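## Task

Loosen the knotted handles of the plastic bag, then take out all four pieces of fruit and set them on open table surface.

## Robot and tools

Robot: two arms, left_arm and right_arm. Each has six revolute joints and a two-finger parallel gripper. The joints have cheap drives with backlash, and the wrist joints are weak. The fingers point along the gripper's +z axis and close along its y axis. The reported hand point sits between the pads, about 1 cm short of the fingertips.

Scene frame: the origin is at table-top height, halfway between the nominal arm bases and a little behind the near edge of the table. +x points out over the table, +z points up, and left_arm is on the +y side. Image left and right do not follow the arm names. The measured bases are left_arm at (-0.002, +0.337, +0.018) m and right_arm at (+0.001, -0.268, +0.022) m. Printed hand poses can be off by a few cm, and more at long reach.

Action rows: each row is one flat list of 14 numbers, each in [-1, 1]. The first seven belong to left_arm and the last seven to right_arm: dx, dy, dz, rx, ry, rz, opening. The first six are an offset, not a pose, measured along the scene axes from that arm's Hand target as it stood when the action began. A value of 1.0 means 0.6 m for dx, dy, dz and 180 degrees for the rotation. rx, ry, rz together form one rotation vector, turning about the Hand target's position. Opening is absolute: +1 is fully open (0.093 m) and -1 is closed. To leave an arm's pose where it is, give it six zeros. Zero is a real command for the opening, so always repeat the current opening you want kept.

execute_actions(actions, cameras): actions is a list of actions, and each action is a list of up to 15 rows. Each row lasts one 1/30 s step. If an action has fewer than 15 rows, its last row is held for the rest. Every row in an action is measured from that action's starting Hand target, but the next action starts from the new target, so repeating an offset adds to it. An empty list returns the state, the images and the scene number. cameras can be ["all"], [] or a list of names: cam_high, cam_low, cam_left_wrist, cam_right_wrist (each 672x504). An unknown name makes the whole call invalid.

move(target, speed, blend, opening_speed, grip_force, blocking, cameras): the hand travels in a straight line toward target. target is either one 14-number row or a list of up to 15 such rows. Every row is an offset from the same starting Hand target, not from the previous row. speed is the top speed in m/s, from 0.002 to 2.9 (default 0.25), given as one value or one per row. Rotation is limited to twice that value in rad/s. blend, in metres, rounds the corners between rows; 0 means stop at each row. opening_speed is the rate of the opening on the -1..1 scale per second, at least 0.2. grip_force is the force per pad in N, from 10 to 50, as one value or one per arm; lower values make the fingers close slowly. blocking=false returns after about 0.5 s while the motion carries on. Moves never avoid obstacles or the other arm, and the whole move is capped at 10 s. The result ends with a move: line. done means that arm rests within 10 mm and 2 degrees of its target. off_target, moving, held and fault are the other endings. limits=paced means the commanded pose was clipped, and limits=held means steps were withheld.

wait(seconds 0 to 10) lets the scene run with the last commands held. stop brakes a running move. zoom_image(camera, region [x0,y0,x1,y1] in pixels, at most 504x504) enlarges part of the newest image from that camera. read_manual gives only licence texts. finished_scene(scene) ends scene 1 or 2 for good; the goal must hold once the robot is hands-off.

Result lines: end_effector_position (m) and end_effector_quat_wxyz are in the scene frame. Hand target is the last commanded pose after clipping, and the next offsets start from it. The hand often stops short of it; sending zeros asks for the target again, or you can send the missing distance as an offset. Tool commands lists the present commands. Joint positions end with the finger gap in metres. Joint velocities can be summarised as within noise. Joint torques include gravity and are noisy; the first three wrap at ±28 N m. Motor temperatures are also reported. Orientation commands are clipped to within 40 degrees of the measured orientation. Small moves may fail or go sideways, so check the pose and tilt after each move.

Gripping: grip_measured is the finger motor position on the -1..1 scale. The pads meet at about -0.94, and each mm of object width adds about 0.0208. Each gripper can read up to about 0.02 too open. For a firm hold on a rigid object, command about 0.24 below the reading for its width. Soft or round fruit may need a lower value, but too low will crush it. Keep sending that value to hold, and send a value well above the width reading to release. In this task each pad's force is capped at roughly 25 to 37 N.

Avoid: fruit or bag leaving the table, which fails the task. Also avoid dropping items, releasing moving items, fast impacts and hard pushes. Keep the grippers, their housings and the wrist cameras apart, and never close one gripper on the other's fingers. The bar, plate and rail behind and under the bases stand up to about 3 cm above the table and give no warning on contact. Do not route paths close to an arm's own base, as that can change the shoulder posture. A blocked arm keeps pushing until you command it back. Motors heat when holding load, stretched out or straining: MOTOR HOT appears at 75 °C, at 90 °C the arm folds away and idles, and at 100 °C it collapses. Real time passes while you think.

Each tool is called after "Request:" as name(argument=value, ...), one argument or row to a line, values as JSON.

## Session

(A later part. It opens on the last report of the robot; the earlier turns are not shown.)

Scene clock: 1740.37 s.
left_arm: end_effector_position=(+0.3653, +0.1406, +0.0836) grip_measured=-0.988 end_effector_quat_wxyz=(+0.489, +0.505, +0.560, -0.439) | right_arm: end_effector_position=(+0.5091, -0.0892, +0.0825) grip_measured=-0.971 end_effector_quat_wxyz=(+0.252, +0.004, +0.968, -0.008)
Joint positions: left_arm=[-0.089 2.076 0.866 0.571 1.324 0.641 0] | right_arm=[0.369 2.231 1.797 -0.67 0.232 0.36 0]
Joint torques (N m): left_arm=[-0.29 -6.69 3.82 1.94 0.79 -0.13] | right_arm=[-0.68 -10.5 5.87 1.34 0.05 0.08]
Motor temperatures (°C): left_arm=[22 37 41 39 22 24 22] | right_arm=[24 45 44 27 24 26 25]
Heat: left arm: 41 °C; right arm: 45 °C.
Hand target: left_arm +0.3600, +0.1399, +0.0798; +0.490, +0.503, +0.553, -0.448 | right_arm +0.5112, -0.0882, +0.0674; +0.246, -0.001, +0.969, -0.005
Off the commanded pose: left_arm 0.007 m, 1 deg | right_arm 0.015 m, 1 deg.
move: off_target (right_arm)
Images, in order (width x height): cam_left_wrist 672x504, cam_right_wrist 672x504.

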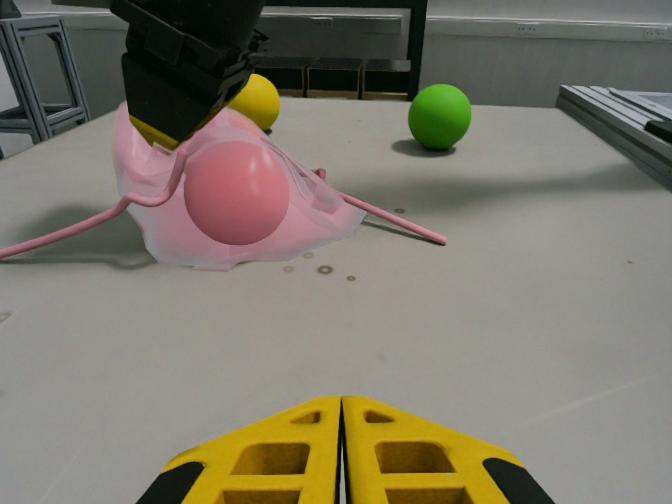

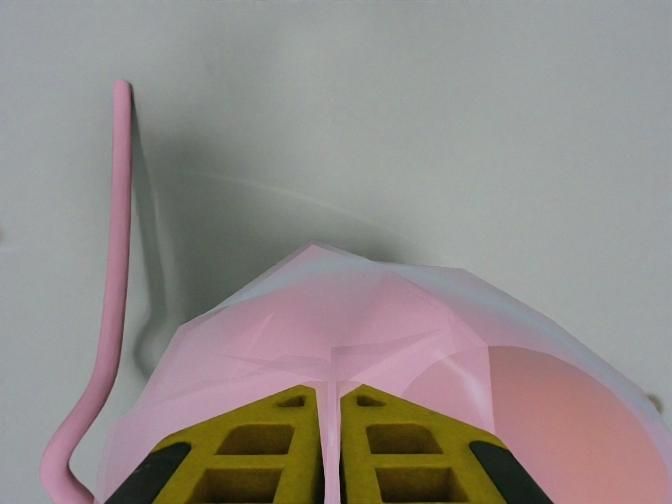

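Request:
move(
  target=[0, 0, 0, 0, 0, 0, -1.0, 0.005, 0.0, -0.025, 0, 0, 0, -1.0],
  speed=0.06,
)

Request:
move(
  target=[0, 0, 0, 0, 0, 0, -1.0, 0.0, 0.0, 0.0, 0, 0, 0, -0.4],
  speed=0.06,
  opening_speed=0.4,
  cameras=["cam_right_wrist", "cam_left_wrist"],
)

Scene clock: 1745.20 s.
left_arm: end_effector_position=(+0.3653, +0.1406, +0.0836) grip_measured=-0.988 end_effector_quat_wxyz=(+0.489, +0.505, +0.560, -0.439) | right_arm: end_effector_position=(+0.5132, -0.0892, +0.0683) grip_measured=-0.971 end_effector_quat_wxyz=(+0.253, +0.005, +0.967, -0.007)
Joint positions: left_arm=[-0.089 2.076 0.866 0.571 1.324 0.641 0] | right_arm=[0.365 2.256 1.781 -0.623 0.23 0.357 0]
Joint torques (N m): left_arm=[-0.27 -6.8 3.82 1.93 0.77 -0.11] | right_arm=[-0.77 -10.58 5.94 1.35 0.04 0.03]
Heat: left arm: 41 °C; right arm: 45 °C.
Hand target: left_arm +0.3600, +0.1399, +0.0798; +0.490, +0.503, +0.553, -0.448 | right_arm +0.5142, -0.0884, +0.0524; +0.246, -0.001, +0.969, -0.005
Off the commanded pose: left_arm 0.007 m, 1 deg | right_arm 0.016 m, 1 deg.
move: off_target (right_arm)

Scene clock: 1746.90 s.
left_arm: end_effector_position=(+0.3653, +0.1406, +0.0836) grip_measured=-0.988 end_effector_quat_wxyz=(+0.489, +0.505, +0.560, -0.439) | right_arm: end_effector_position=(+0.5136, -0.0889, +0.0685) grip_measured=-0.403 end_effector_quat_wxyz=(+0.254, +0.005, +0.967, -0.006)
Joint positions: left_arm=[-0.089 2.076 0.866 0.571 1.324 0.641 0] | right_arm=[0.365 2.256 1.781 -0.621 0.229 0.357 0.026]
Joint torques (N m): left_arm=[-0.24 -6.78 3.79 1.95 0.79 -0.11] | right_arm=[-0.65 -10.56 5.89 1.32 0.05 0.04]
Heat: left arm: 41 °C; right arm: 46 °C.
Hand target: left_arm +0.3600, +0.1399, +0.0798; +0.490, +0.503, +0.553, -0.448 | right_arm +0.5142, -0.0884, +0.0525; +0.246, -0.001, +0.969, -0.005
Off the commanded pose: left_arm 0.007 m, 1 deg | right_arm 0.016 m, 1 deg.
move: off_target (right_arm)
Images, in order (width x height): cam_left_wrist 672x504, cam_right_wrist 672x504.

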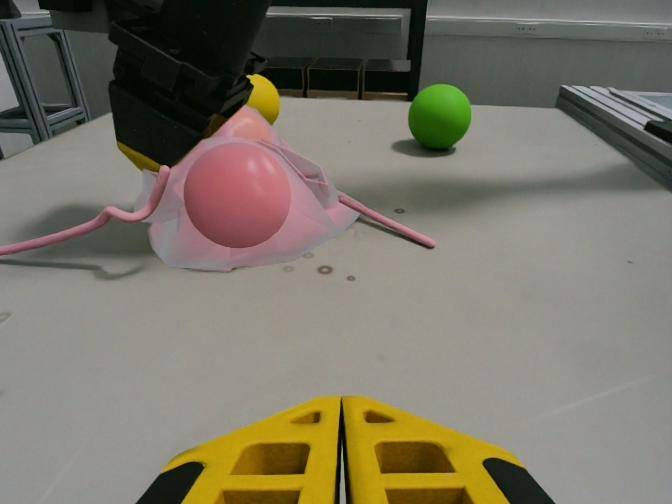

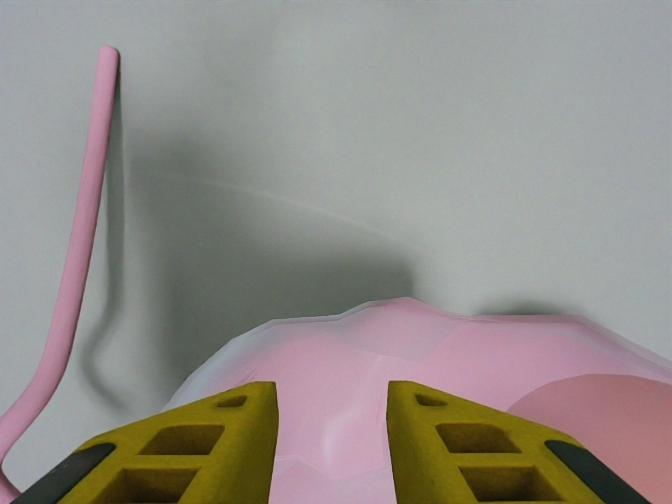

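Request:
move(
  target=[0, 0, 0, 0, 0, 0, -1.0, -0.13, 0.0, 0.24, 0, 0, 0, -0.4],
  speed=0.15,
  cameras=["cam_right_wrist", "cam_left_wrist"],
)

Scene clock: 1751.33 s.
left_arm: end_effector_position=(+0.3653, +0.1406, +0.0836) grip_measured=-0.988 end_effector_quat_wxyz=(+0.489, +0.505, +0.560, -0.439) | right_arm: end_effector_position=(+0.4393, -0.0894, +0.1728) grip_measured=-0.402 end_effector_quat_wxyz=(+0.229, -0.005, +0.973, -0.010)
Joint positions: left_arm=[-0.089 2.076 0.866 0.571 1.324 0.641 0] | right_arm=[0.436 1.979 1.791 -0.973 0.243 0.415 0.026]
Joint torques (N m): left_arm=[-0.28 -6.68 3.82 1.95 0.78 -0.11] | right_arm=[0.59 -13.53 9.32 0.74 0.32 0.22]
Heat: left arm: 41 °C; right arm: 47 °C.
Hand target: left_arm +0.3600, +0.1399, +0.0798; +0.490, +0.503, +0.553, -0.448 | right_arm +0.4363, -0.0884, +0.1965; +0.246, -0.001, +0.969, -0.005
Off the commanded pose: left_arm 0.007 m, 1 deg | right_arm 0.024 m, 2 deg.
move: off_target (right_arm)
Images, in order (width x height): cam_left_wrist 672x504, cam_right_wrist 672x504.

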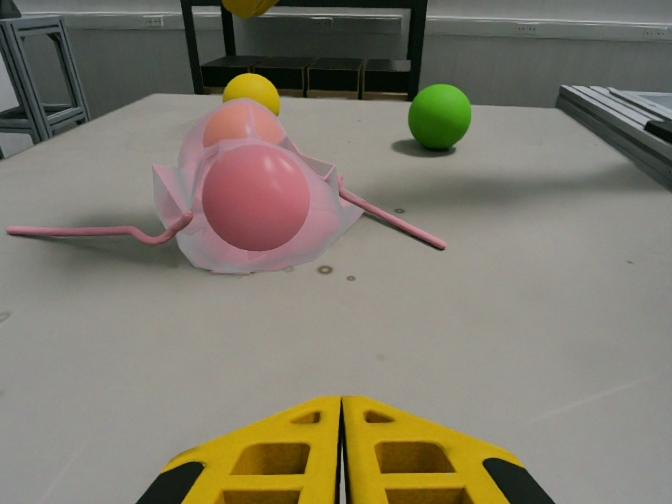

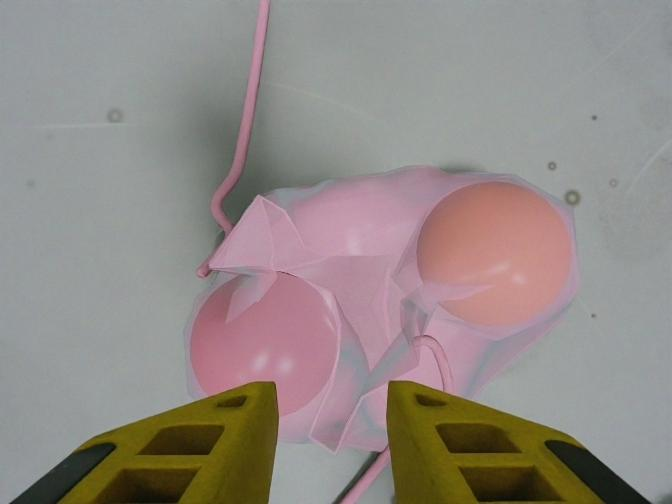

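Request:
move(
  target=[0, 0, 0, 0, 0, 0, -1.0, -0.09, 0.0, 0.04, 0, 0, 0, -0.4],
  speed=0.2,
  cameras=["cam_right_wrist"],
)

Request:
zoom_image(
  camera="cam_right_wrist",
  region=[150, 60, 600, 390],
)

Scene clock: 1754.57 s.
left_arm: end_effector_position=(+0.3653, +0.1406, +0.0836) grip_measured=-0.988 end_effector_quat_wxyz=(+0.489, +0.505, +0.560, -0.439) | right_arm: end_effector_position=(+0.3920, -0.0840, +0.2161) grip_measured=-0.402 end_effector_quat_wxyz=(+0.250, -0.003, +0.968, +0.000)
Joint positions: left_arm=[-0.089 2.076 0.866 0.571 1.324 0.641 0] | right_arm=[0.513 1.799 1.706 -1.039 0.276 0.484 0.026]
Joint torques (N m): left_arm=[-0.25 -6.76 3.75 1.95 0.77 -0.13] | right_arm=[0.34 -11.28 5.7 0.76 0.28 0.18]
Heat: left arm: 41 °C; right arm: 47 °C.
Hand target: left_arm +0.3600, +0.1399, +0.0798; +0.490, +0.503, +0.553, -0.448 | right_arm +0.3823, -0.0883, +0.2205; +0.246, -0.001, +0.969, -0.005
Off the commanded pose: left_arm 0.007 m, 1 deg | right_arm 0.012 m, 1 deg.
move: off_target (right_arm)
Images, in order (width x height): cam_right_wrist 672x504.

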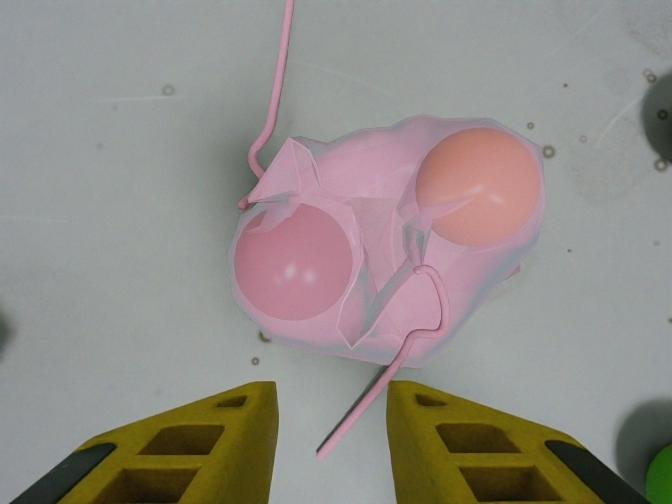

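Scaled by 1.120 from the camera's 672x504 image, which has a finer 960x720 frame.

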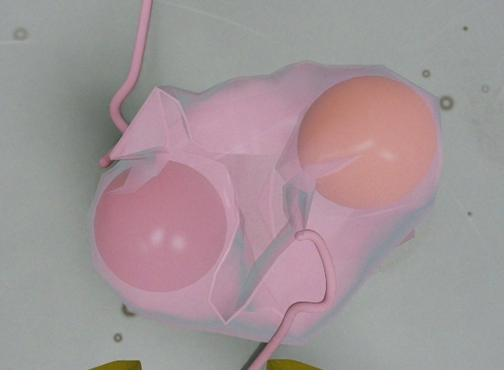

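Request:
zoom_image(
  camera="cam_right_wrist",
  region=[225, 120, 385, 260],
)

Request:
zoom_image(
  camera="cam_right_wrist",
  region=[320, 170, 480, 370],
)

Scaled by 3.150 from the camera's 672x504 image, which has a finer 960x720 frame.

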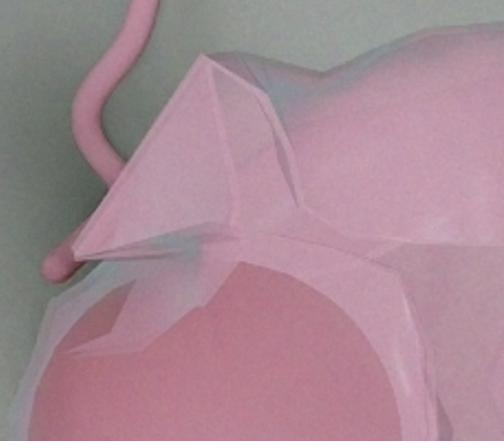

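Scaled by 2.520 from the camera's 672x504 image, which has a finer 960x720 frame.

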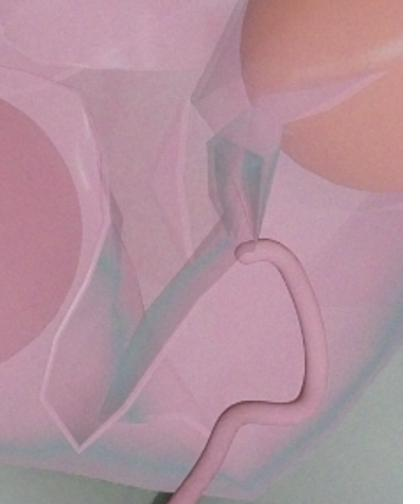

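Request:
move(
  target=[0, 0.2, 0.1, 0, 0, 0, -1.0, -0.07, -0.022, -0.165, 0, 0, 0, 0.1],
  speed=0.2,
  cameras=["cam_right_wrist"],
)

Scene clock: 1784.40 s.
left_arm: end_effector_position=(+0.3652, +0.2603, +0.1316) grip_measured=-0.988 end_effector_quat_wxyz=(+0.562, +0.435, +0.567, -0.417) | right_arm: end_effector_position=(+0.3379, -0.1052, +0.1107) grip_measured=+0.098 end_effector_quat_wxyz=(+0.223, -0.006, +0.975, -0.016)
Joint positions: left_arm=[0.258 1.916 0.866 0.163 1.535 0.918 0] | right_arm=[0.539 1.66 1.147 -0.691 0.286 0.514 0.05]
Joint torques (N m): left_arm=[-0.13 -8.81 5.65 0.76 0.98 0.22] | right_arm=[0.73 -10.3 5.55 1.15 0.35 0.25]
Heat: left arm: 40 °C; right arm: 47 °C.
Hand target: left_arm +0.3600, +0.2599, +0.1397; +0.490, +0.503, +0.554, -0.448 | right_arm +0.3402, -0.1016, +0.1214; +0.246, -0.001, +0.969, -0.005
Off the commanded pose: left_arm 0.010 m, 12 deg | right_arm 0.012 m, 3 deg.
joint sent to its limit (left arm) — joint 5 (wrist yaw), upper limit. The joint targets are off in orientation, not in position.
move: off_target (left_arm, right_arm)
Images, in order (width x height): cam_right_wrist 672x504.

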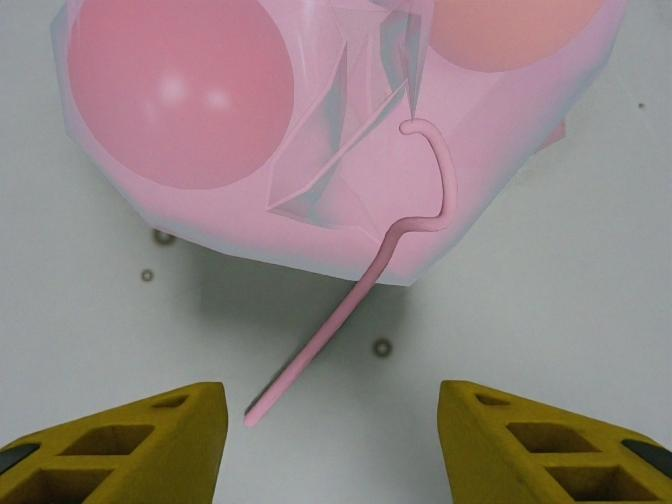

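Request:
move(
  target=[0, 0, 0, 0, 0, 0, -1.0, 0.075, 0.018, -0.075, 0, 0, 0, -0.1],
  speed=0.1,
  cameras=["cam_right_wrist"],
)

Scene clock: 1795.20 s.
left_arm: end_effector_position=(+0.3594, +0.2587, +0.1274) grip_measured=-0.988 end_effector_quat_wxyz=(+0.556, +0.429, +0.571, -0.424) | right_arm: end_effector_position=(+0.3724, -0.0977, +0.0725) grip_measured=-0.097 end_effector_quat_wxyz=(+0.232, +0.000, +0.973, -0.016)
Joint positions: left_arm=[0.258 1.916 0.866 0.072 1.536 0.987 0] | right_arm=[0.506 1.818 1.164 -0.526 0.286 0.487 0.041]
Joint torques (N m): left_arm=[-0.16 -8.85 7.46 0.67 0.98 0.16] | right_arm=[-0.83 -7.19 9.01 1.2 0.16 0.02]
Heat: left arm: 41 °C; right arm: 47 °C.
Hand target: left_arm +0.3600, +0.2599, +0.1397; +0.490, +0.503, +0.554, -0.448 | right_arm +0.3853, -0.0908, +0.0765; +0.246, -0.001, +0.969, -0.005
Off the commanded pose: left_arm 0.012 m, 12 deg | right_arm 0.015 m, 2 deg.
move: off_target (left_arm, right_arm)
Images, in order (width x height): cam_right_wrist 672x504.

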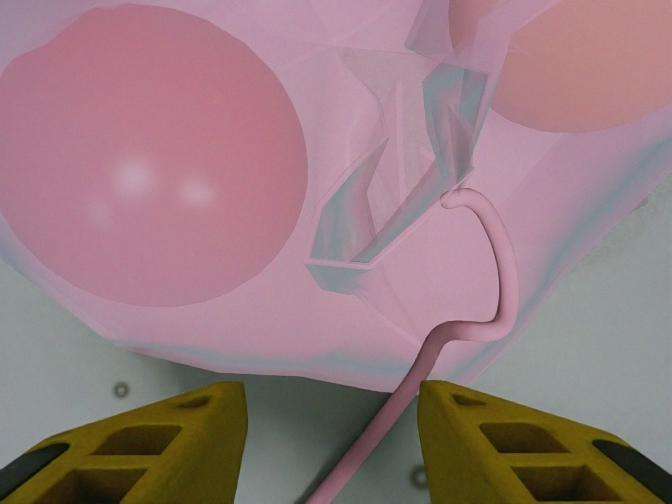

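Request:
zoom_image(
  camera="cam_right_wrist",
  region=[250, 40, 540, 330],
)

Scaled by 1.738 from the camera's 672x504 image, which has a finer 960x720 frame.

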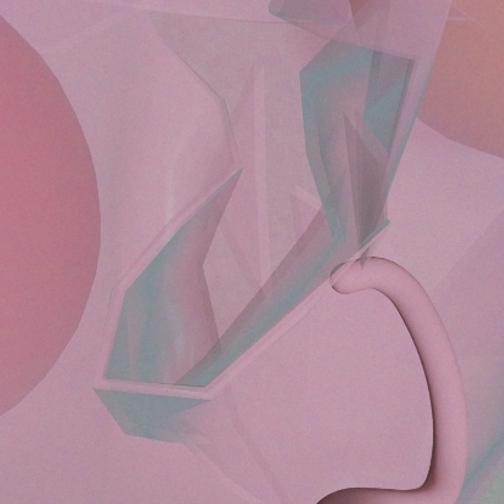

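Request:
move(
  target=[0, 0, 0, 0, 0, 0, -1.0, -0.15, -0.05, 0.22, 0, 0, 0, -0.1],
  speed=0.2,
  cameras=["cam_right_wrist"],
)

Scene clock: 1827.33 s.
left_arm: end_effector_position=(+0.3578, +0.2583, +0.1281) grip_measured=-0.988 end_effector_quat_wxyz=(+0.554, +0.429, +0.573, -0.426) | right_arm: end_effector_position=(+0.2971, -0.1211, +0.1978) grip_measured=-0.097 end_effector_quat_wxyz=(+0.239, -0.003, +0.971, -0.006)
Joint positions: left_arm=[0.258 1.916 0.891 -0.046 1.536 1.072 0] | right_arm=[0.581 1.437 1.265 -1.005 0.303 0.553 0.041]
Joint torques (N m): left_arm=[-0.12 -9.14 7.42 0.68 0.79 0.23] | right_arm=[0.58 -6.63 9.11 0.71 0.34 0.21]
Motor temperatures (°C): left_arm=[22 43 43 35 23 24 22] | right_arm=[24 44 45 29 24 26 24]
Heat: left arm: 43 °C; right arm: 45 °C.
Hand target: left_arm +0.3600, +0.2599, +0.1398; +0.490, +0.503, +0.554, -0.448 | right_arm +0.2953, -0.1208, +0.2084; +0.246, -0.001, +0.969, -0.005
Off the commanded pose: left_arm 0.012 m, 12 deg | right_arm 0.011 m, 1 deg.
move: off_target (left_arm, right_arm)
Images, in order (width x height): cam_right_wrist 672x504.

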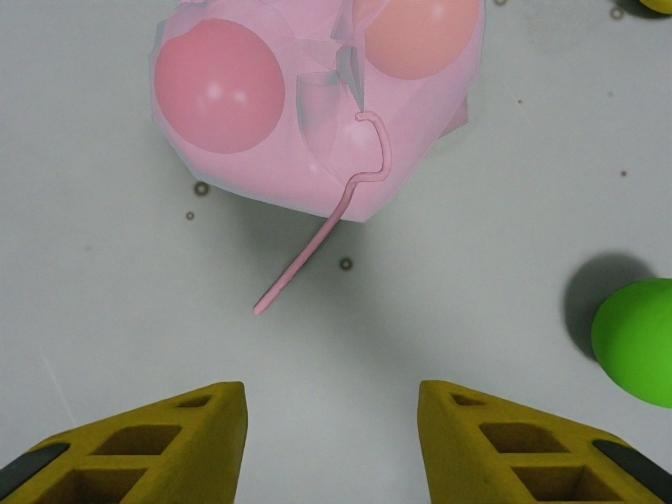

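Request:
zoom_image(
  camera="cam_right_wrist",
  region=[140, 0, 500, 230],
)

Scaled by 1.400 from the camera's 672x504 image, which has a finer 960x720 frame.

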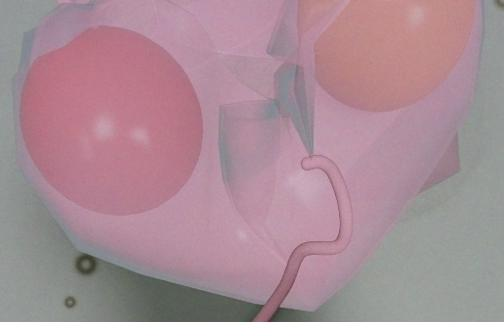

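Request:
move(
  target=[0.117, -0.48, 0.135, 0.304, 0.031, 0, -1.0, -0.12, -0.2, 0.0, 0, 0, 0, -0.1],
  speed=0.3,
  cameras=["cam_left_wrist"],
)

Request:
zoom_image(
  camera="cam_left_wrist",
  region=[150, 80, 550, 400],
)

Scene clock: 1836.13 s.
left_arm: end_effector_position=(+0.4327, -0.0325, +0.2283) grip_measured=-0.988 end_effector_quat_wxyz=(+0.283, +0.630, +0.703, -0.169) | right_arm: end_effector_position=(+0.2323, -0.2390, +0.2151) grip_measured=-0.097 end_effector_quat_wxyz=(+0.264, +0.004, +0.965, -0.004)
Joint positions: left_arm=[-0.599 2.508 2.841 -1.345 0.381 0.754 0] | right_arm=[0.213 0.962 1.015 -1.103 0.158 0.217 0.041]
Joint torques (N m): left_arm=[-0.27 -10.22 9.03 1.07 0.11 -0.11] | right_arm=[-1.13 -2.28 5.65 0.89 0 0.04]
Heat: left arm: 43 °C; right arm: 45 °C.
Hand target: left_arm +0.4303, -0.0280, +0.2207; +0.177, +0.650, +0.720, -0.166 | right_arm +0.2232, -0.2408, +0.2084; +0.246, -0.001, +0.969, -0.005
Off the commanded pose: left_arm 0.009 m, 12 deg | right_arm 0.011 m, 2 deg.
elbow stopped short (left arm): the move would have taken joint 3 (elbow) straighter than the controller allows.
move: off_target (left_arm, right_arm)
Images, in order (width x height): cam_left_wrist 672x504.

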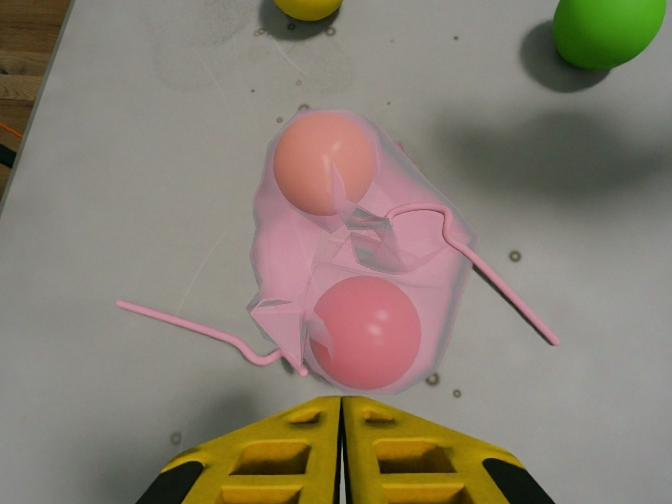

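Scaled by 1.260 from the camera's 672x504 image, which has a finer 960x720 frame.

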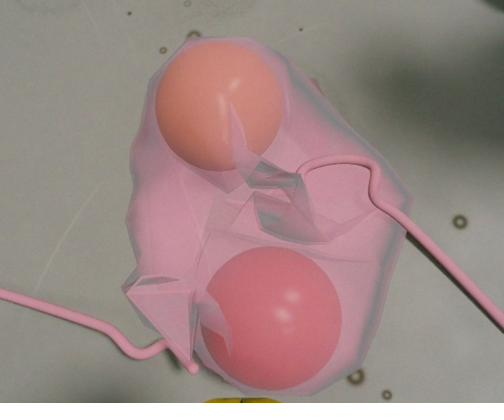

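Request:
zoom_image(
  camera="cam_left_wrist",
  region=[300, 170, 430, 300],
)

Request:
zoom_image(
  camera="cam_left_wrist",
  region=[240, 260, 360, 380],
)

Scaled by 3.877 from the camera's 672x504 image, which has a finer 960x720 frame.

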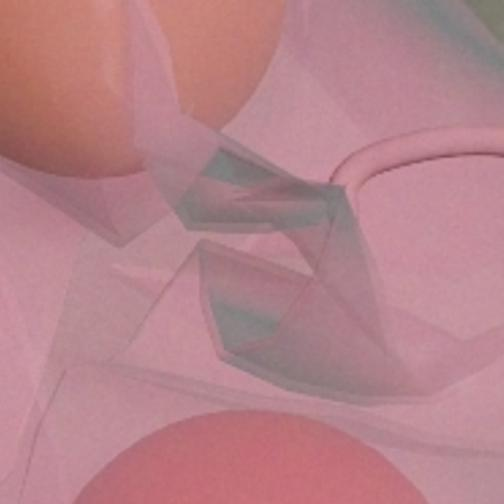

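Scaled by 4.200 from the camera's 672x504 image, which has a finer 960x720 frame.

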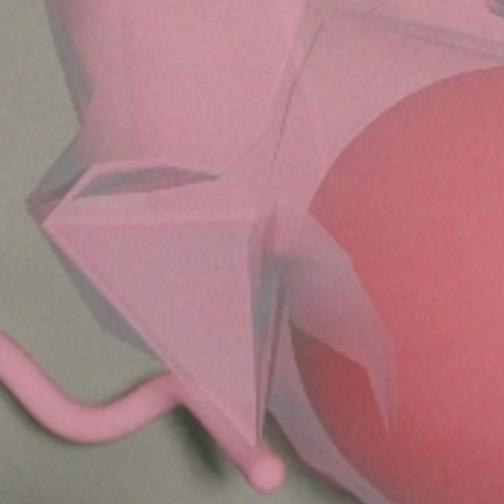

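Request:
move(
  target=[0.0545, 0.0045, -0.17, -0.0301, -0.0272, 0.3566, -0.3, 0, 0, 0, 0, 0, 0, -0.1],
  speed=0.2,
  cameras=["cam_left_wrist"],
)

Scene clock: 1889.90 s.
left_arm: end_effector_position=(+0.4564, -0.0165, +0.1140) grip_measured=-0.302 end_effector_quat_wxyz=(+0.278, +0.174, +0.944, -0.048) | right_arm: end_effector_position=(+0.2323, -0.2390, +0.2151) grip_measured=-0.097 end_effector_quat_wxyz=(+0.264, +0.004, +0.965, -0.004)
Joint positions: left_arm=[-0.719 2.331 2.079 -0.775 -0.21 -0.294 0.031] | right_arm=[0.213 0.962 1.015 -1.103 0.158 0.217 0.041]
Joint torques (N m): left_arm=[-0.92 -10.54 9.77 1.8 -0.39 -0.11] | right_arm=[-0.95 -2.25 5.74 0.91 0.01 0.02]
Motor temperatures (°C): left_arm=[22 45 46 34 22 24 22] | right_arm=[24 37 42 28 24 26 24]
Heat: left arm: 46 °C; right arm: 42 °C.
Hand target: left_arm +0.4630, -0.0254, +0.1187; +0.296, +0.166, +0.939, -0.053 | right_arm +0.2232, -0.2408, +0.2084; +0.246, -0.001, +0.969, -0.005
Off the commanded pose: left_arm 0.012 m, 2 deg | right_arm 0.011 m, 2 deg.
move: off_target (left_arm, right_arm)
Images, in order (width x height): cam_left_wrist 672x504.

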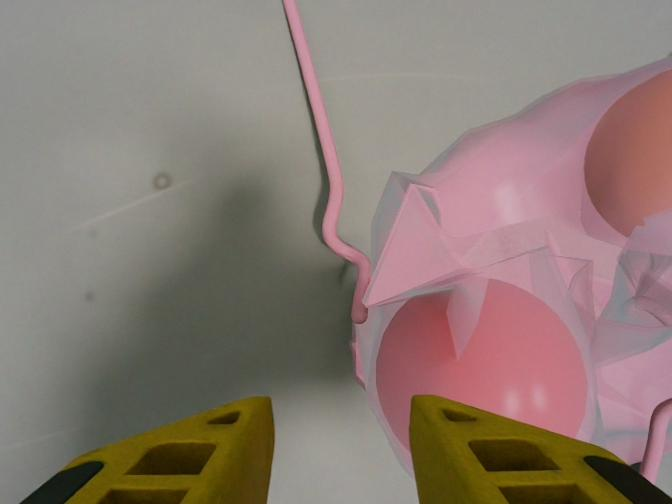

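Request:
zoom_image(
  camera="cam_left_wrist",
  region=[340, 150, 670, 480],
)

Scaled by 1.527 from the camera's 672x504 image, which has a finer 960x720 frame.

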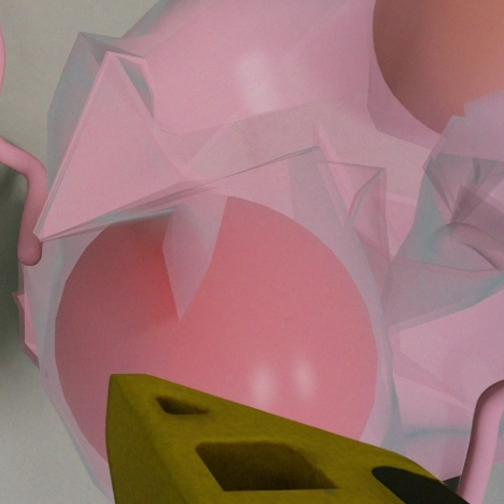

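Request:
move(
  target=[0.0543, -0.035, -0.1367, 0, 0, 0, -0.5, 0, 0, 0, 0, 0, 0, -0.1],
  speed=0.1,
  cameras=["cam_left_wrist"],
)

Scene clock: 1904.07 s.
left_arm: end_effector_position=(+0.4819, -0.0404, +0.0311) grip_measured=-0.498 end_effector_quat_wxyz=(+0.273, +0.174, +0.945, -0.044) | right_arm: end_effector_position=(+0.2323, -0.2390, +0.2151) grip_measured=-0.097 end_effector_quat_wxyz=(+0.264, +0.004, +0.965, -0.004)
Joint positions: left_arm=[-0.719 2.571 2.189 -0.658 -0.212 -0.295 0.021] | right_arm=[0.213 0.962 1.015 -1.103 0.158 0.217 0.041]
Joint torques (N m): left_arm=[0.17 -11.41 10.24 1.9 -0.28 0.03] | right_arm=[-1.02 -2.28 5.49 0.88 -0.01 0.04]
Heat: left arm: 49 °C; right arm: 41 °C.
Hand target: left_arm +0.4955, -0.0464, +0.0366; +0.296, +0.166, +0.939, -0.053 | right_arm +0.2232, -0.2408, +0.2084; +0.246, -0.001, +0.969, -0.005
Off the commanded pose: left_arm 0.016 m, 3 deg | right_arm 0.011 m, 2 deg.
move: off_target (left_arm, right_arm)
Images, in order (width x height): cam_left_wrist 672x504.

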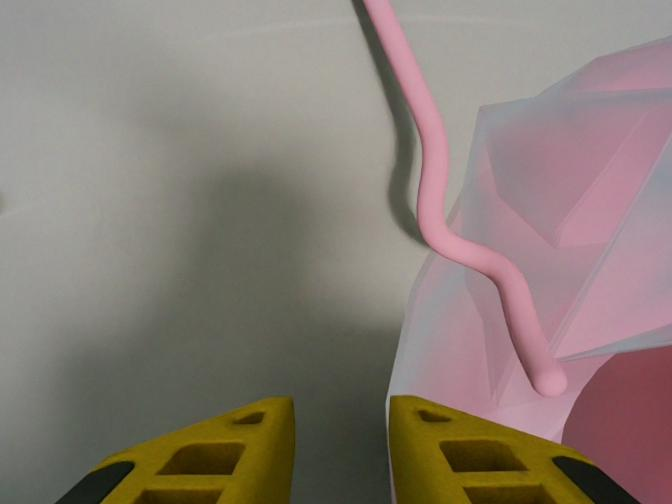

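Request:
move(
  target=[-0.05, 0.03, 0.12, 0, 0, 0, -0.2, 0, 0, 0, 0, 0, 0, -0.1],
  speed=0.15,
  cameras=["cam_left_wrist"],
)

Scene clock: 1911.27 s.
left_arm: end_effector_position=(+0.4766, -0.0337, +0.1071) grip_measured=-0.202 end_effector_quat_wxyz=(+0.309, +0.167, +0.934, -0.065) | right_arm: end_effector_position=(+0.2323, -0.2390, +0.2151) grip_measured=-0.097 end_effector_quat_wxyz=(+0.264, +0.004, +0.965, -0.004)
Joint positions: left_arm=[-0.719 2.393 2.12 -0.678 -0.213 -0.295 0.036] | right_arm=[0.213 0.962 1.015 -1.103 0.158 0.217 0.041]
Joint torques (N m): left_arm=[-0.96 -13.71 6.74 1.18 -0.34 -0.09] | right_arm=[-1.05 -2.22 5.64 0.83 0 0.04]
Motor temperatures (°C): left_arm=[22 51 48 36 22 24 22] | right_arm=[24 36 41 28 24 26 24]
Heat: left arm: 51 °C; right arm: 41 °C.
Hand target: left_arm +0.4655, -0.0284, +0.1086; +0.296, +0.166, +0.939, -0.053 | right_arm +0.2232, -0.2408, +0.2084; +0.246, -0.001, +0.969, -0.005
Off the commanded pose: left_arm 0.012 m, 2 deg | right_arm 0.011 m, 2 deg.
move: off_target (left_arm, right_arm)
Images, in order (width x height): cam_left_wrist 672x504.

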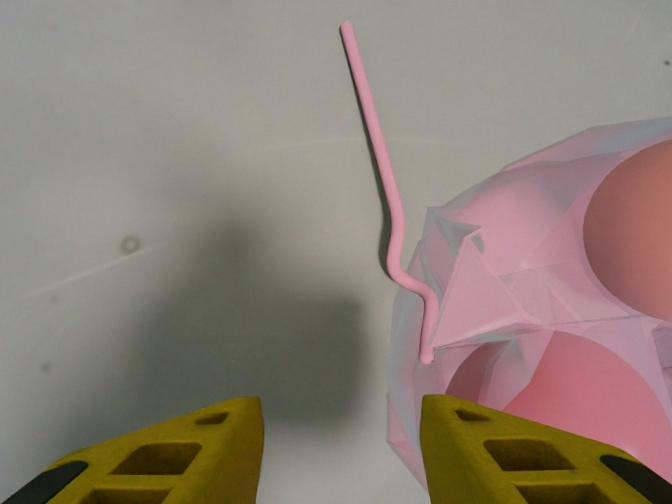

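Request:
zoom_image(
  camera="cam_left_wrist",
  region=[380, 190, 672, 480],
)

Scaled by 1.726 from the camera's 672x504 image, which has a finer 960x720 frame.

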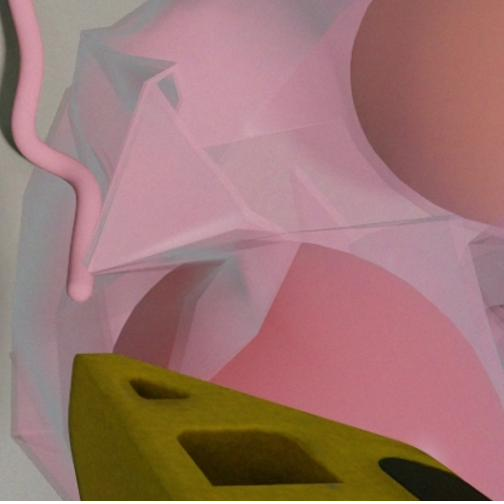

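Request:
move(
  target=[-0.06, 0.28, 0.13, 0, 0, 0, -0.2, 0.22, 0.24, 0.01, 0, 0, 0, -0.4],
  speed=0.25,
  cameras=["cam_right_wrist"],
)

Request:
zoom_image(
  camera="cam_right_wrist",
  region=[180, 0, 560, 290],
)

Scene clock: 1948.73 s.
left_arm: end_effector_position=(+0.4403, +0.1382, +0.1890) grip_measured=-0.202 end_effector_quat_wxyz=(+0.312, +0.155, +0.936, -0.050) | right_arm: end_effector_position=(+0.3497, -0.1022, +0.2086) grip_measured=-0.398 end_effector_quat_wxyz=(+0.237, -0.004, +0.972, -0.008)
Joint positions: left_arm=[-0.459 1.823 1.575 -0.678 -0.095 -0.096 0.036] | right_arm=[0.534 1.648 1.513 -1.035 0.285 0.506 0.026]
Joint torques (N m): left_arm=[-0.29 -9.57 6.78 1.37 0.13 0.14] | right_arm=[0.34 -6.39 9.46 0.98 0.34 0.23]
Motor temperatures (°C): left_arm=[22 64 44 33 22 24 22] | right_arm=[24 35 41 28 24 26 24]
Heat: left arm: 64 °C; right arm: 41 °C.
Hand target: left_arm +0.4295, +0.1396, +0.1866; +0.296, +0.166, +0.939, -0.053 | right_arm +0.3553, -0.0969, +0.2144; +0.246, -0.001, +0.969, -0.005
Off the commanded pose: left_arm 0.011 m, 2 deg | right_arm 0.010 m, 1 deg.
move: off_target (left_arm)
Images, in order (width x height): cam_right_wrist 672x504.

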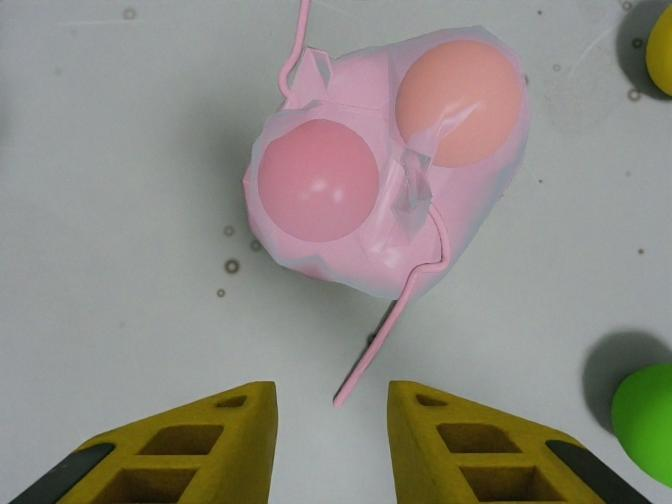

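Scaled by 1.326 from the camera's 672x504 image, which has a finer 960x720 frame.

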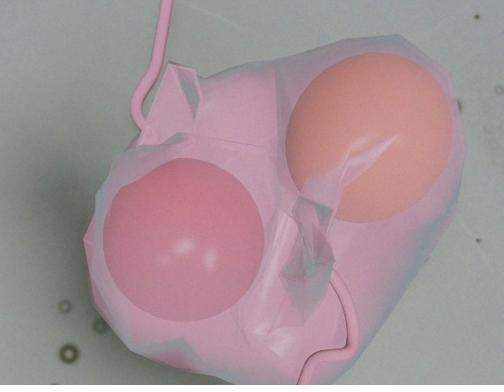

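Request:
zoom_image(
  camera="cam_right_wrist",
  region=[270, 40, 460, 230],
)

Scaled by 2.653 from the camera's 672x504 image, which has a finer 960x720 frame.

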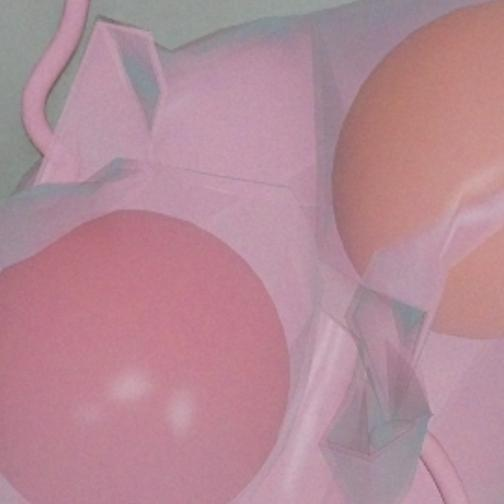

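Request:
move(
  target=[-0.1158, 0.0, -0.1777, -0.2213, -0.1699, -0.3329, -0.9, 0, 0, 0, 0, 0, 0, -0.4],
  speed=0.25,
  cameras=["cam_left_wrist"],
)

Request:
zoom_image(
  camera="cam_left_wrist",
  region=[150, 50, 470, 290],
)

Scene clock: 1964.93 s.
left_arm: end_effector_position=(+0.3554, +0.1394, +0.0758) grip_measured=-0.898 end_effector_quat_wxyz=(+0.476, +0.495, +0.575, -0.445) | right_arm: end_effector_position=(+0.3497, -0.1022, +0.2086) grip_measured=-0.398 end_effector_quat_wxyz=(+0.237, -0.004, +0.972, -0.008)
Joint positions: left_arm=[-0.096 2.069 0.824 0.582 1.307 0.619 0.002] | right_arm=[0.534 1.648 1.513 -1.035 0.285 0.506 0.026]
Joint torques (N m): left_arm=[0.13 -6.68 6.37 1.94 0.81 0] | right_arm=[0.39 -6.19 9.39 0.97 0.32 0.24]
Motor temperatures (°C): left_arm=[22 53 44 34 22 24 22] | right_arm=[24 36 42 28 24 26 24]
Heat: left arm: 53 °C; right arm: 42 °C.
Hand target: left_arm +0.3601, +0.1396, +0.0800; +0.490, +0.501, +0.558, -0.444 | right_arm +0.3553, -0.0969, +0.2144; +0.246, -0.001, +0.969, -0.005
Off the commanded pose: left_arm 0.006 m, 3 deg | right_arm 0.010 m, 1 deg.
move: off_target (left_arm)
Images, in order (width x height): cam_left_wrist 672x504.

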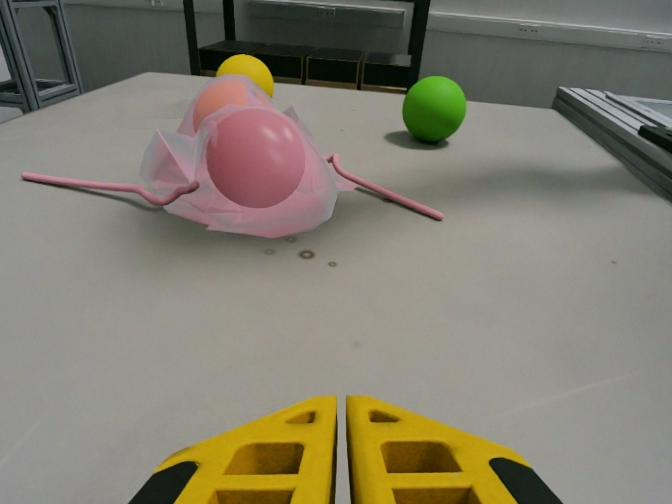

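Scaled by 1.575 from the camera's 672x504 image, which has a finer 960x720 frame.

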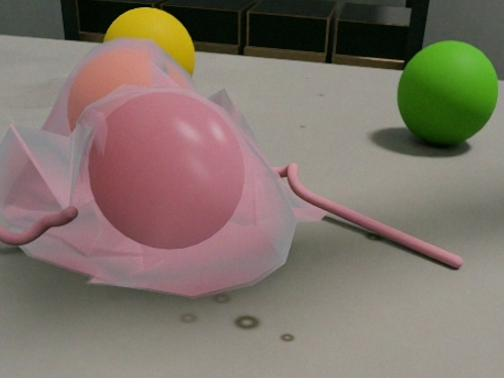

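Request:
move(
  target=[0, 0, 0, 0, 0, 0, -0.9, 0.2528, -0.0102, -0.17, 0, 0, 0.111, -0.4],
  speed=0.25,
  cameras=["cam_right_wrist"],
)

Scene clock: 1992.70 s.
left_arm: end_effector_position=(+0.3557, +0.1394, +0.0762) grip_measured=-0.898 end_effector_quat_wxyz=(+0.477, +0.495, +0.574, -0.444) | right_arm: end_effector_position=(+0.4967, -0.1086, +0.1100) grip_measured=-0.398 end_effector_quat_wxyz=(+0.230, -0.163, +0.959, +0.032)
Joint positions: left_arm=[-0.096 2.069 0.824 0.587 1.307 0.619 0.002] | right_arm=[0.28 2.13 1.762 -0.732 0.028 -0.025 0.026]
Joint torques (N m): left_arm=[0.2 -6.53 6.3 1.95 0.82 -0.03] | right_arm=[-0.34 -10.21 9.57 1.29 -0.1 0.06]
Motor temperatures (°C): left_arm=[22 45 43 36 22 24 22] | right_arm=[24 38 43 28 24 26 24]
Heat: left arm: 45 °C; right arm: 43 °C.
Hand target: left_arm +0.3601, +0.1396, +0.0800; +0.490, +0.501, +0.558, -0.444 | right_arm +0.5070, -0.1029, +0.1125; +0.243, -0.169, +0.954, +0.038
Off the commanded pose: left_arm 0.006 m, 2 deg | right_arm 0.012 m, 2 deg.
move: off_target (right_arm)
Images, in order (width x height): cam_right_wrist 672x504.

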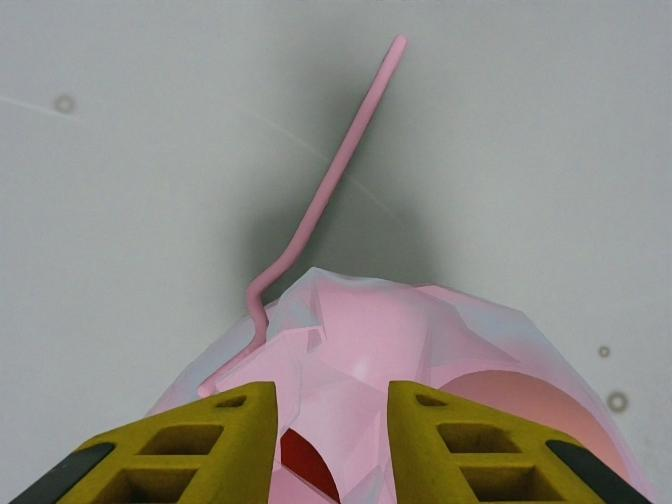

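Request:
zoom_image(
  camera="cam_right_wrist",
  region=[180, 250, 480, 504],
)

Scaled by 1.680 from the camera's 672x504 image, which has a finer 960x720 frame.

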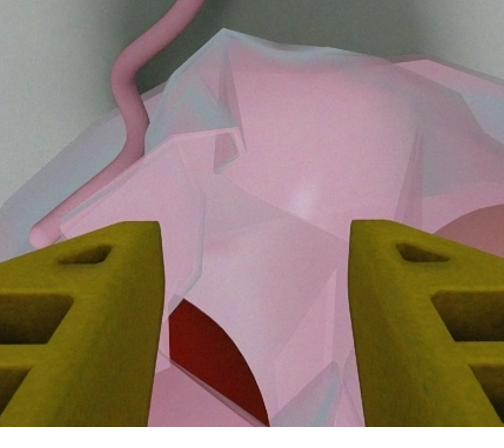

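Request:
move(
  target=[0, 0, 0, 0, 0, 0, -0.9, 0.0672, 0.046, -0.128, 0, 0, 0, -0.3],
  speed=0.12,
  cameras=["cam_right_wrist"],
)

Scene clock: 2027.60 s.
left_arm: end_effector_position=(+0.3557, +0.1394, +0.0762) grip_measured=-0.898 end_effector_quat_wxyz=(+0.477, +0.495, +0.574, -0.444) | right_arm: end_effector_position=(+0.5376, -0.0851, +0.0366) grip_measured=-0.302 end_effector_quat_wxyz=(+0.228, -0.170, +0.958, +0.033)
Joint positions: left_arm=[-0.096 2.069 0.824 0.587 1.307 0.619 0.002] | right_arm=[0.294 2.389 1.901 -0.615 0.028 -0.025 0.031]
Joint torques (N m): left_arm=[0.12 -6.58 6.31 1.93 0.83 -0.05] | right_arm=[0.7 -11.44 9.57 1.34 0.04 0.26]
Motor temperatures (°C): left_arm=[22 41 42 39 22 24 22] | right_arm=[24 43 46 30 24 26 24]
Heat: left arm: 42 °C; right arm: 46 °C.
Hand target: left_arm +0.3601, +0.1396, +0.0800; +0.490, +0.501, +0.558, -0.445 | right_arm +0.5473, -0.0754, +0.0357; +0.243, -0.169, +0.954, +0.038
Off the commanded pose: left_arm 0.006 m, 2 deg | right_arm 0.014 m, 2 deg.
move: off_target (right_arm)
Images, in order (width x height): cam_right_wrist 672x504.

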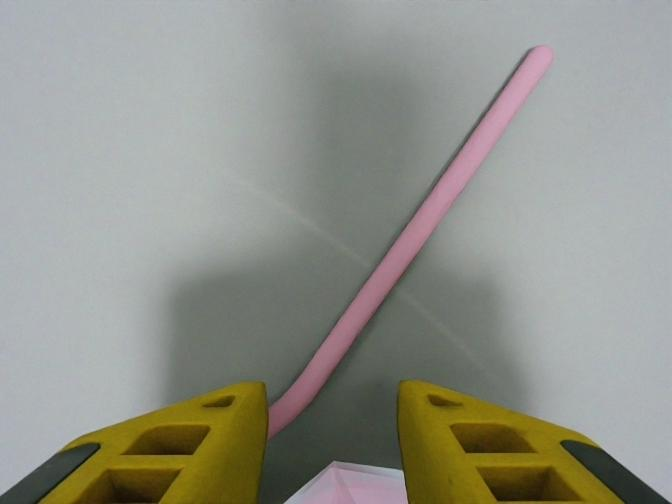

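Request:
move(
  target=[0, 0, 0, 0, 0, 0, -0.9, 0.0, 0.024, -0.018, 0, 0, 0, -0.3],
  speed=0.06,
  cameras=["cam_right_wrist"],
)

Scene clock: 2033.37 s.
left_arm: end_effector_position=(+0.3557, +0.1394, +0.0762) grip_measured=-0.898 end_effector_quat_wxyz=(+0.477, +0.495, +0.574, -0.444) | right_arm: end_effector_position=(+0.5393, -0.0686, +0.0294) grip_measured=-0.302 end_effector_quat_wxyz=(+0.233, -0.171, +0.957, +0.037)
Joint positions: left_arm=[-0.096 2.069 0.824 0.587 1.307 0.619 0.002] | right_arm=[0.321 2.421 1.922 -0.595 0.033 -0.003 0.031]
Joint torques (N m): left_arm=[0.14 -6.61 6.34 1.93 0.83 -0.03] | right_arm=[0.43 -11.4 9.46 1.3 0.07 0.23]
Heat: left arm: 42 °C; right arm: 46 °C.
Hand target: left_arm +0.3601, +0.1396, +0.0800; +0.490, +0.501, +0.558, -0.445 | right_arm +0.5474, -0.0609, +0.0249; +0.243, -0.169, +0.954, +0.038
Off the commanded pose: left_arm 0.006 m, 2 deg | right_arm 0.012 m, 1 deg.
move: off_target (right_arm)
Images, in order (width x height): cam_right_wrist 672x504.

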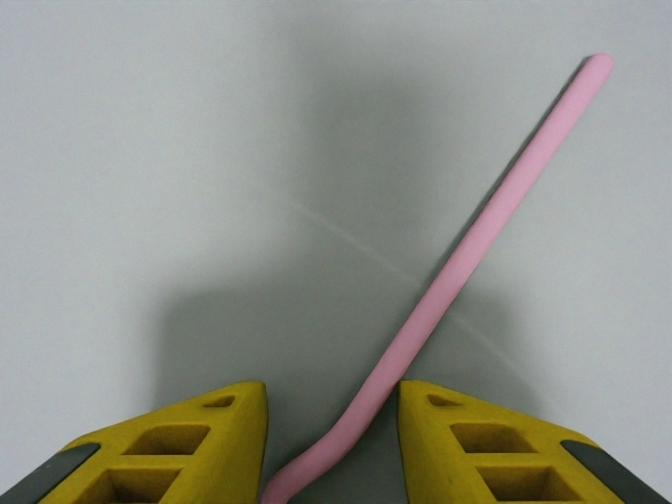

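Request:
move(
  target=[0, 0, 0, 0, 0, 0, -0.9, 0.0, 0.0, -0.004, 0, 0, 0, -1.0],
  speed=0.06,
  opening_speed=0.8,
  cameras=["cam_right_wrist"],
)

Scene clock: 2036.17 s.
left_arm: end_effector_position=(+0.3557, +0.1394, +0.0762) grip_measured=-0.898 end_effector_quat_wxyz=(+0.477, +0.495, +0.574, -0.444) | right_arm: end_effector_position=(+0.5398, -0.0685, +0.0286) grip_measured=-0.906 end_effector_quat_wxyz=(+0.234, -0.171, +0.956, +0.037)
Joint positions: left_arm=[-0.096 2.069 0.824 0.587 1.307 0.619 0.002] | right_arm=[0.321 2.423 1.922 -0.591 0.033 -0.002 0.002]
Joint torques (N m): left_arm=[0.12 -6.5 6.37 1.94 0.83 -0.01] | right_arm=[0.44 -11.08 9.09 1.31 0.1 0.24]
Heat: left arm: 42 °C; right arm: 46 °C.
Hand target: left_arm +0.3601, +0.1396, +0.0800; +0.490, +0.501, +0.558, -0.445 | right_arm +0.5474, -0.0609, +0.0225; +0.243, -0.169, +0.954, +0.038
Off the commanded pose: left_arm 0.006 m, 2 deg | right_arm 0.012 m, 1 deg.
move: off_target (right_arm)
Images, in order (width x height): cam_right_wrist 672x504.

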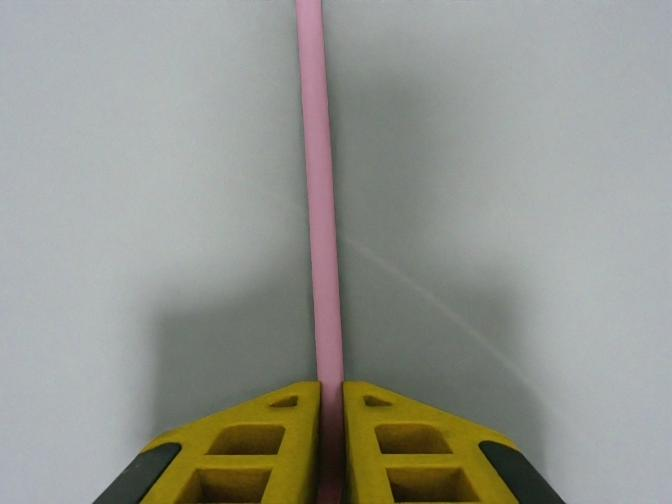

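Request:
move(
  target=[0, 0, 0, 0, 0, 0, -0.9, -0.06, 0.03, 0.2, 0, 0, 0, -1.0],
  speed=0.1,
  cameras=["cam_right_wrist", "cam_left_wrist"],
)

Scene clock: 2040.33 s.
left_arm: end_effector_position=(+0.3557, +0.1394, +0.0762) grip_measured=-0.898 end_effector_quat_wxyz=(+0.477, +0.495, +0.574, -0.444) | right_arm: end_effector_position=(+0.5122, -0.0462, +0.1064) grip_measured=-0.906 end_effector_quat_wxyz=(+0.219, -0.172, +0.960, +0.034)
Joint positions: left_arm=[-0.096 2.069 0.824 0.587 1.307 0.619 0.002] | right_arm=[0.388 2.325 2.072 -0.875 0.063 0.058 0.002]
Joint torques (N m): left_arm=[0.06 -6.46 6.24 1.94 0.82 -0.02] | right_arm=[0.53 -17.7 9.37 0.76 0.11 0.2]
Heat: left arm: 42 °C; right arm: 46 °C.
Hand target: left_arm +0.3601, +0.1396, +0.0800; +0.490, +0.501, +0.558, -0.445 | right_arm +0.5113, -0.0429, +0.1425; +0.243, -0.169, +0.954, +0.038
Off the commanded pose: left_arm 0.006 m, 2 deg | right_arm 0.036 m, 3 deg.
move: off_target (right_arm)
Images, in order (width x height): cam_left_wrist 672x504, cam_right_wrist 672x504.

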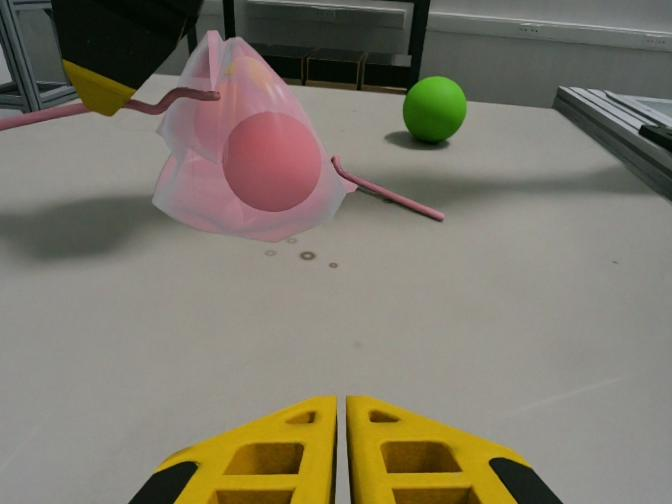

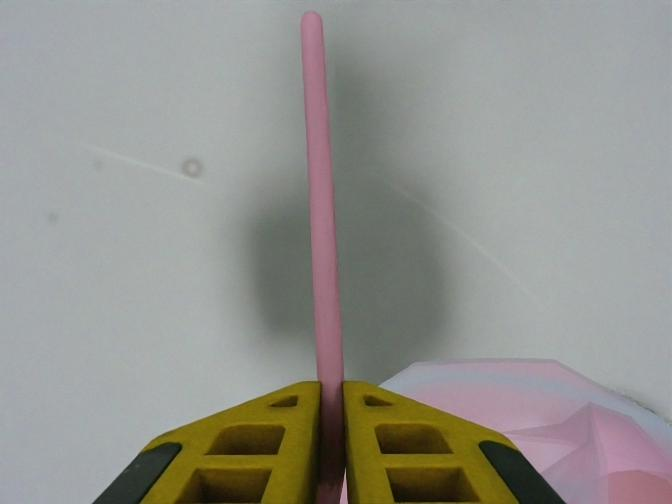

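Request:
zoom_image(
  camera="cam_left_wrist",
  region=[130, 10, 380, 260],
)

Scaled by 2.016 from the camera's 672x504 image, which has a finer 960x720 frame.

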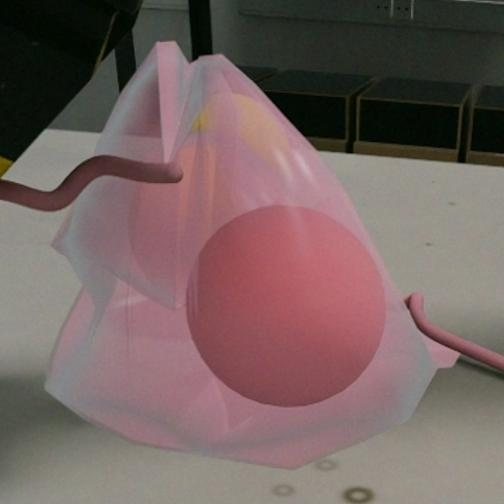

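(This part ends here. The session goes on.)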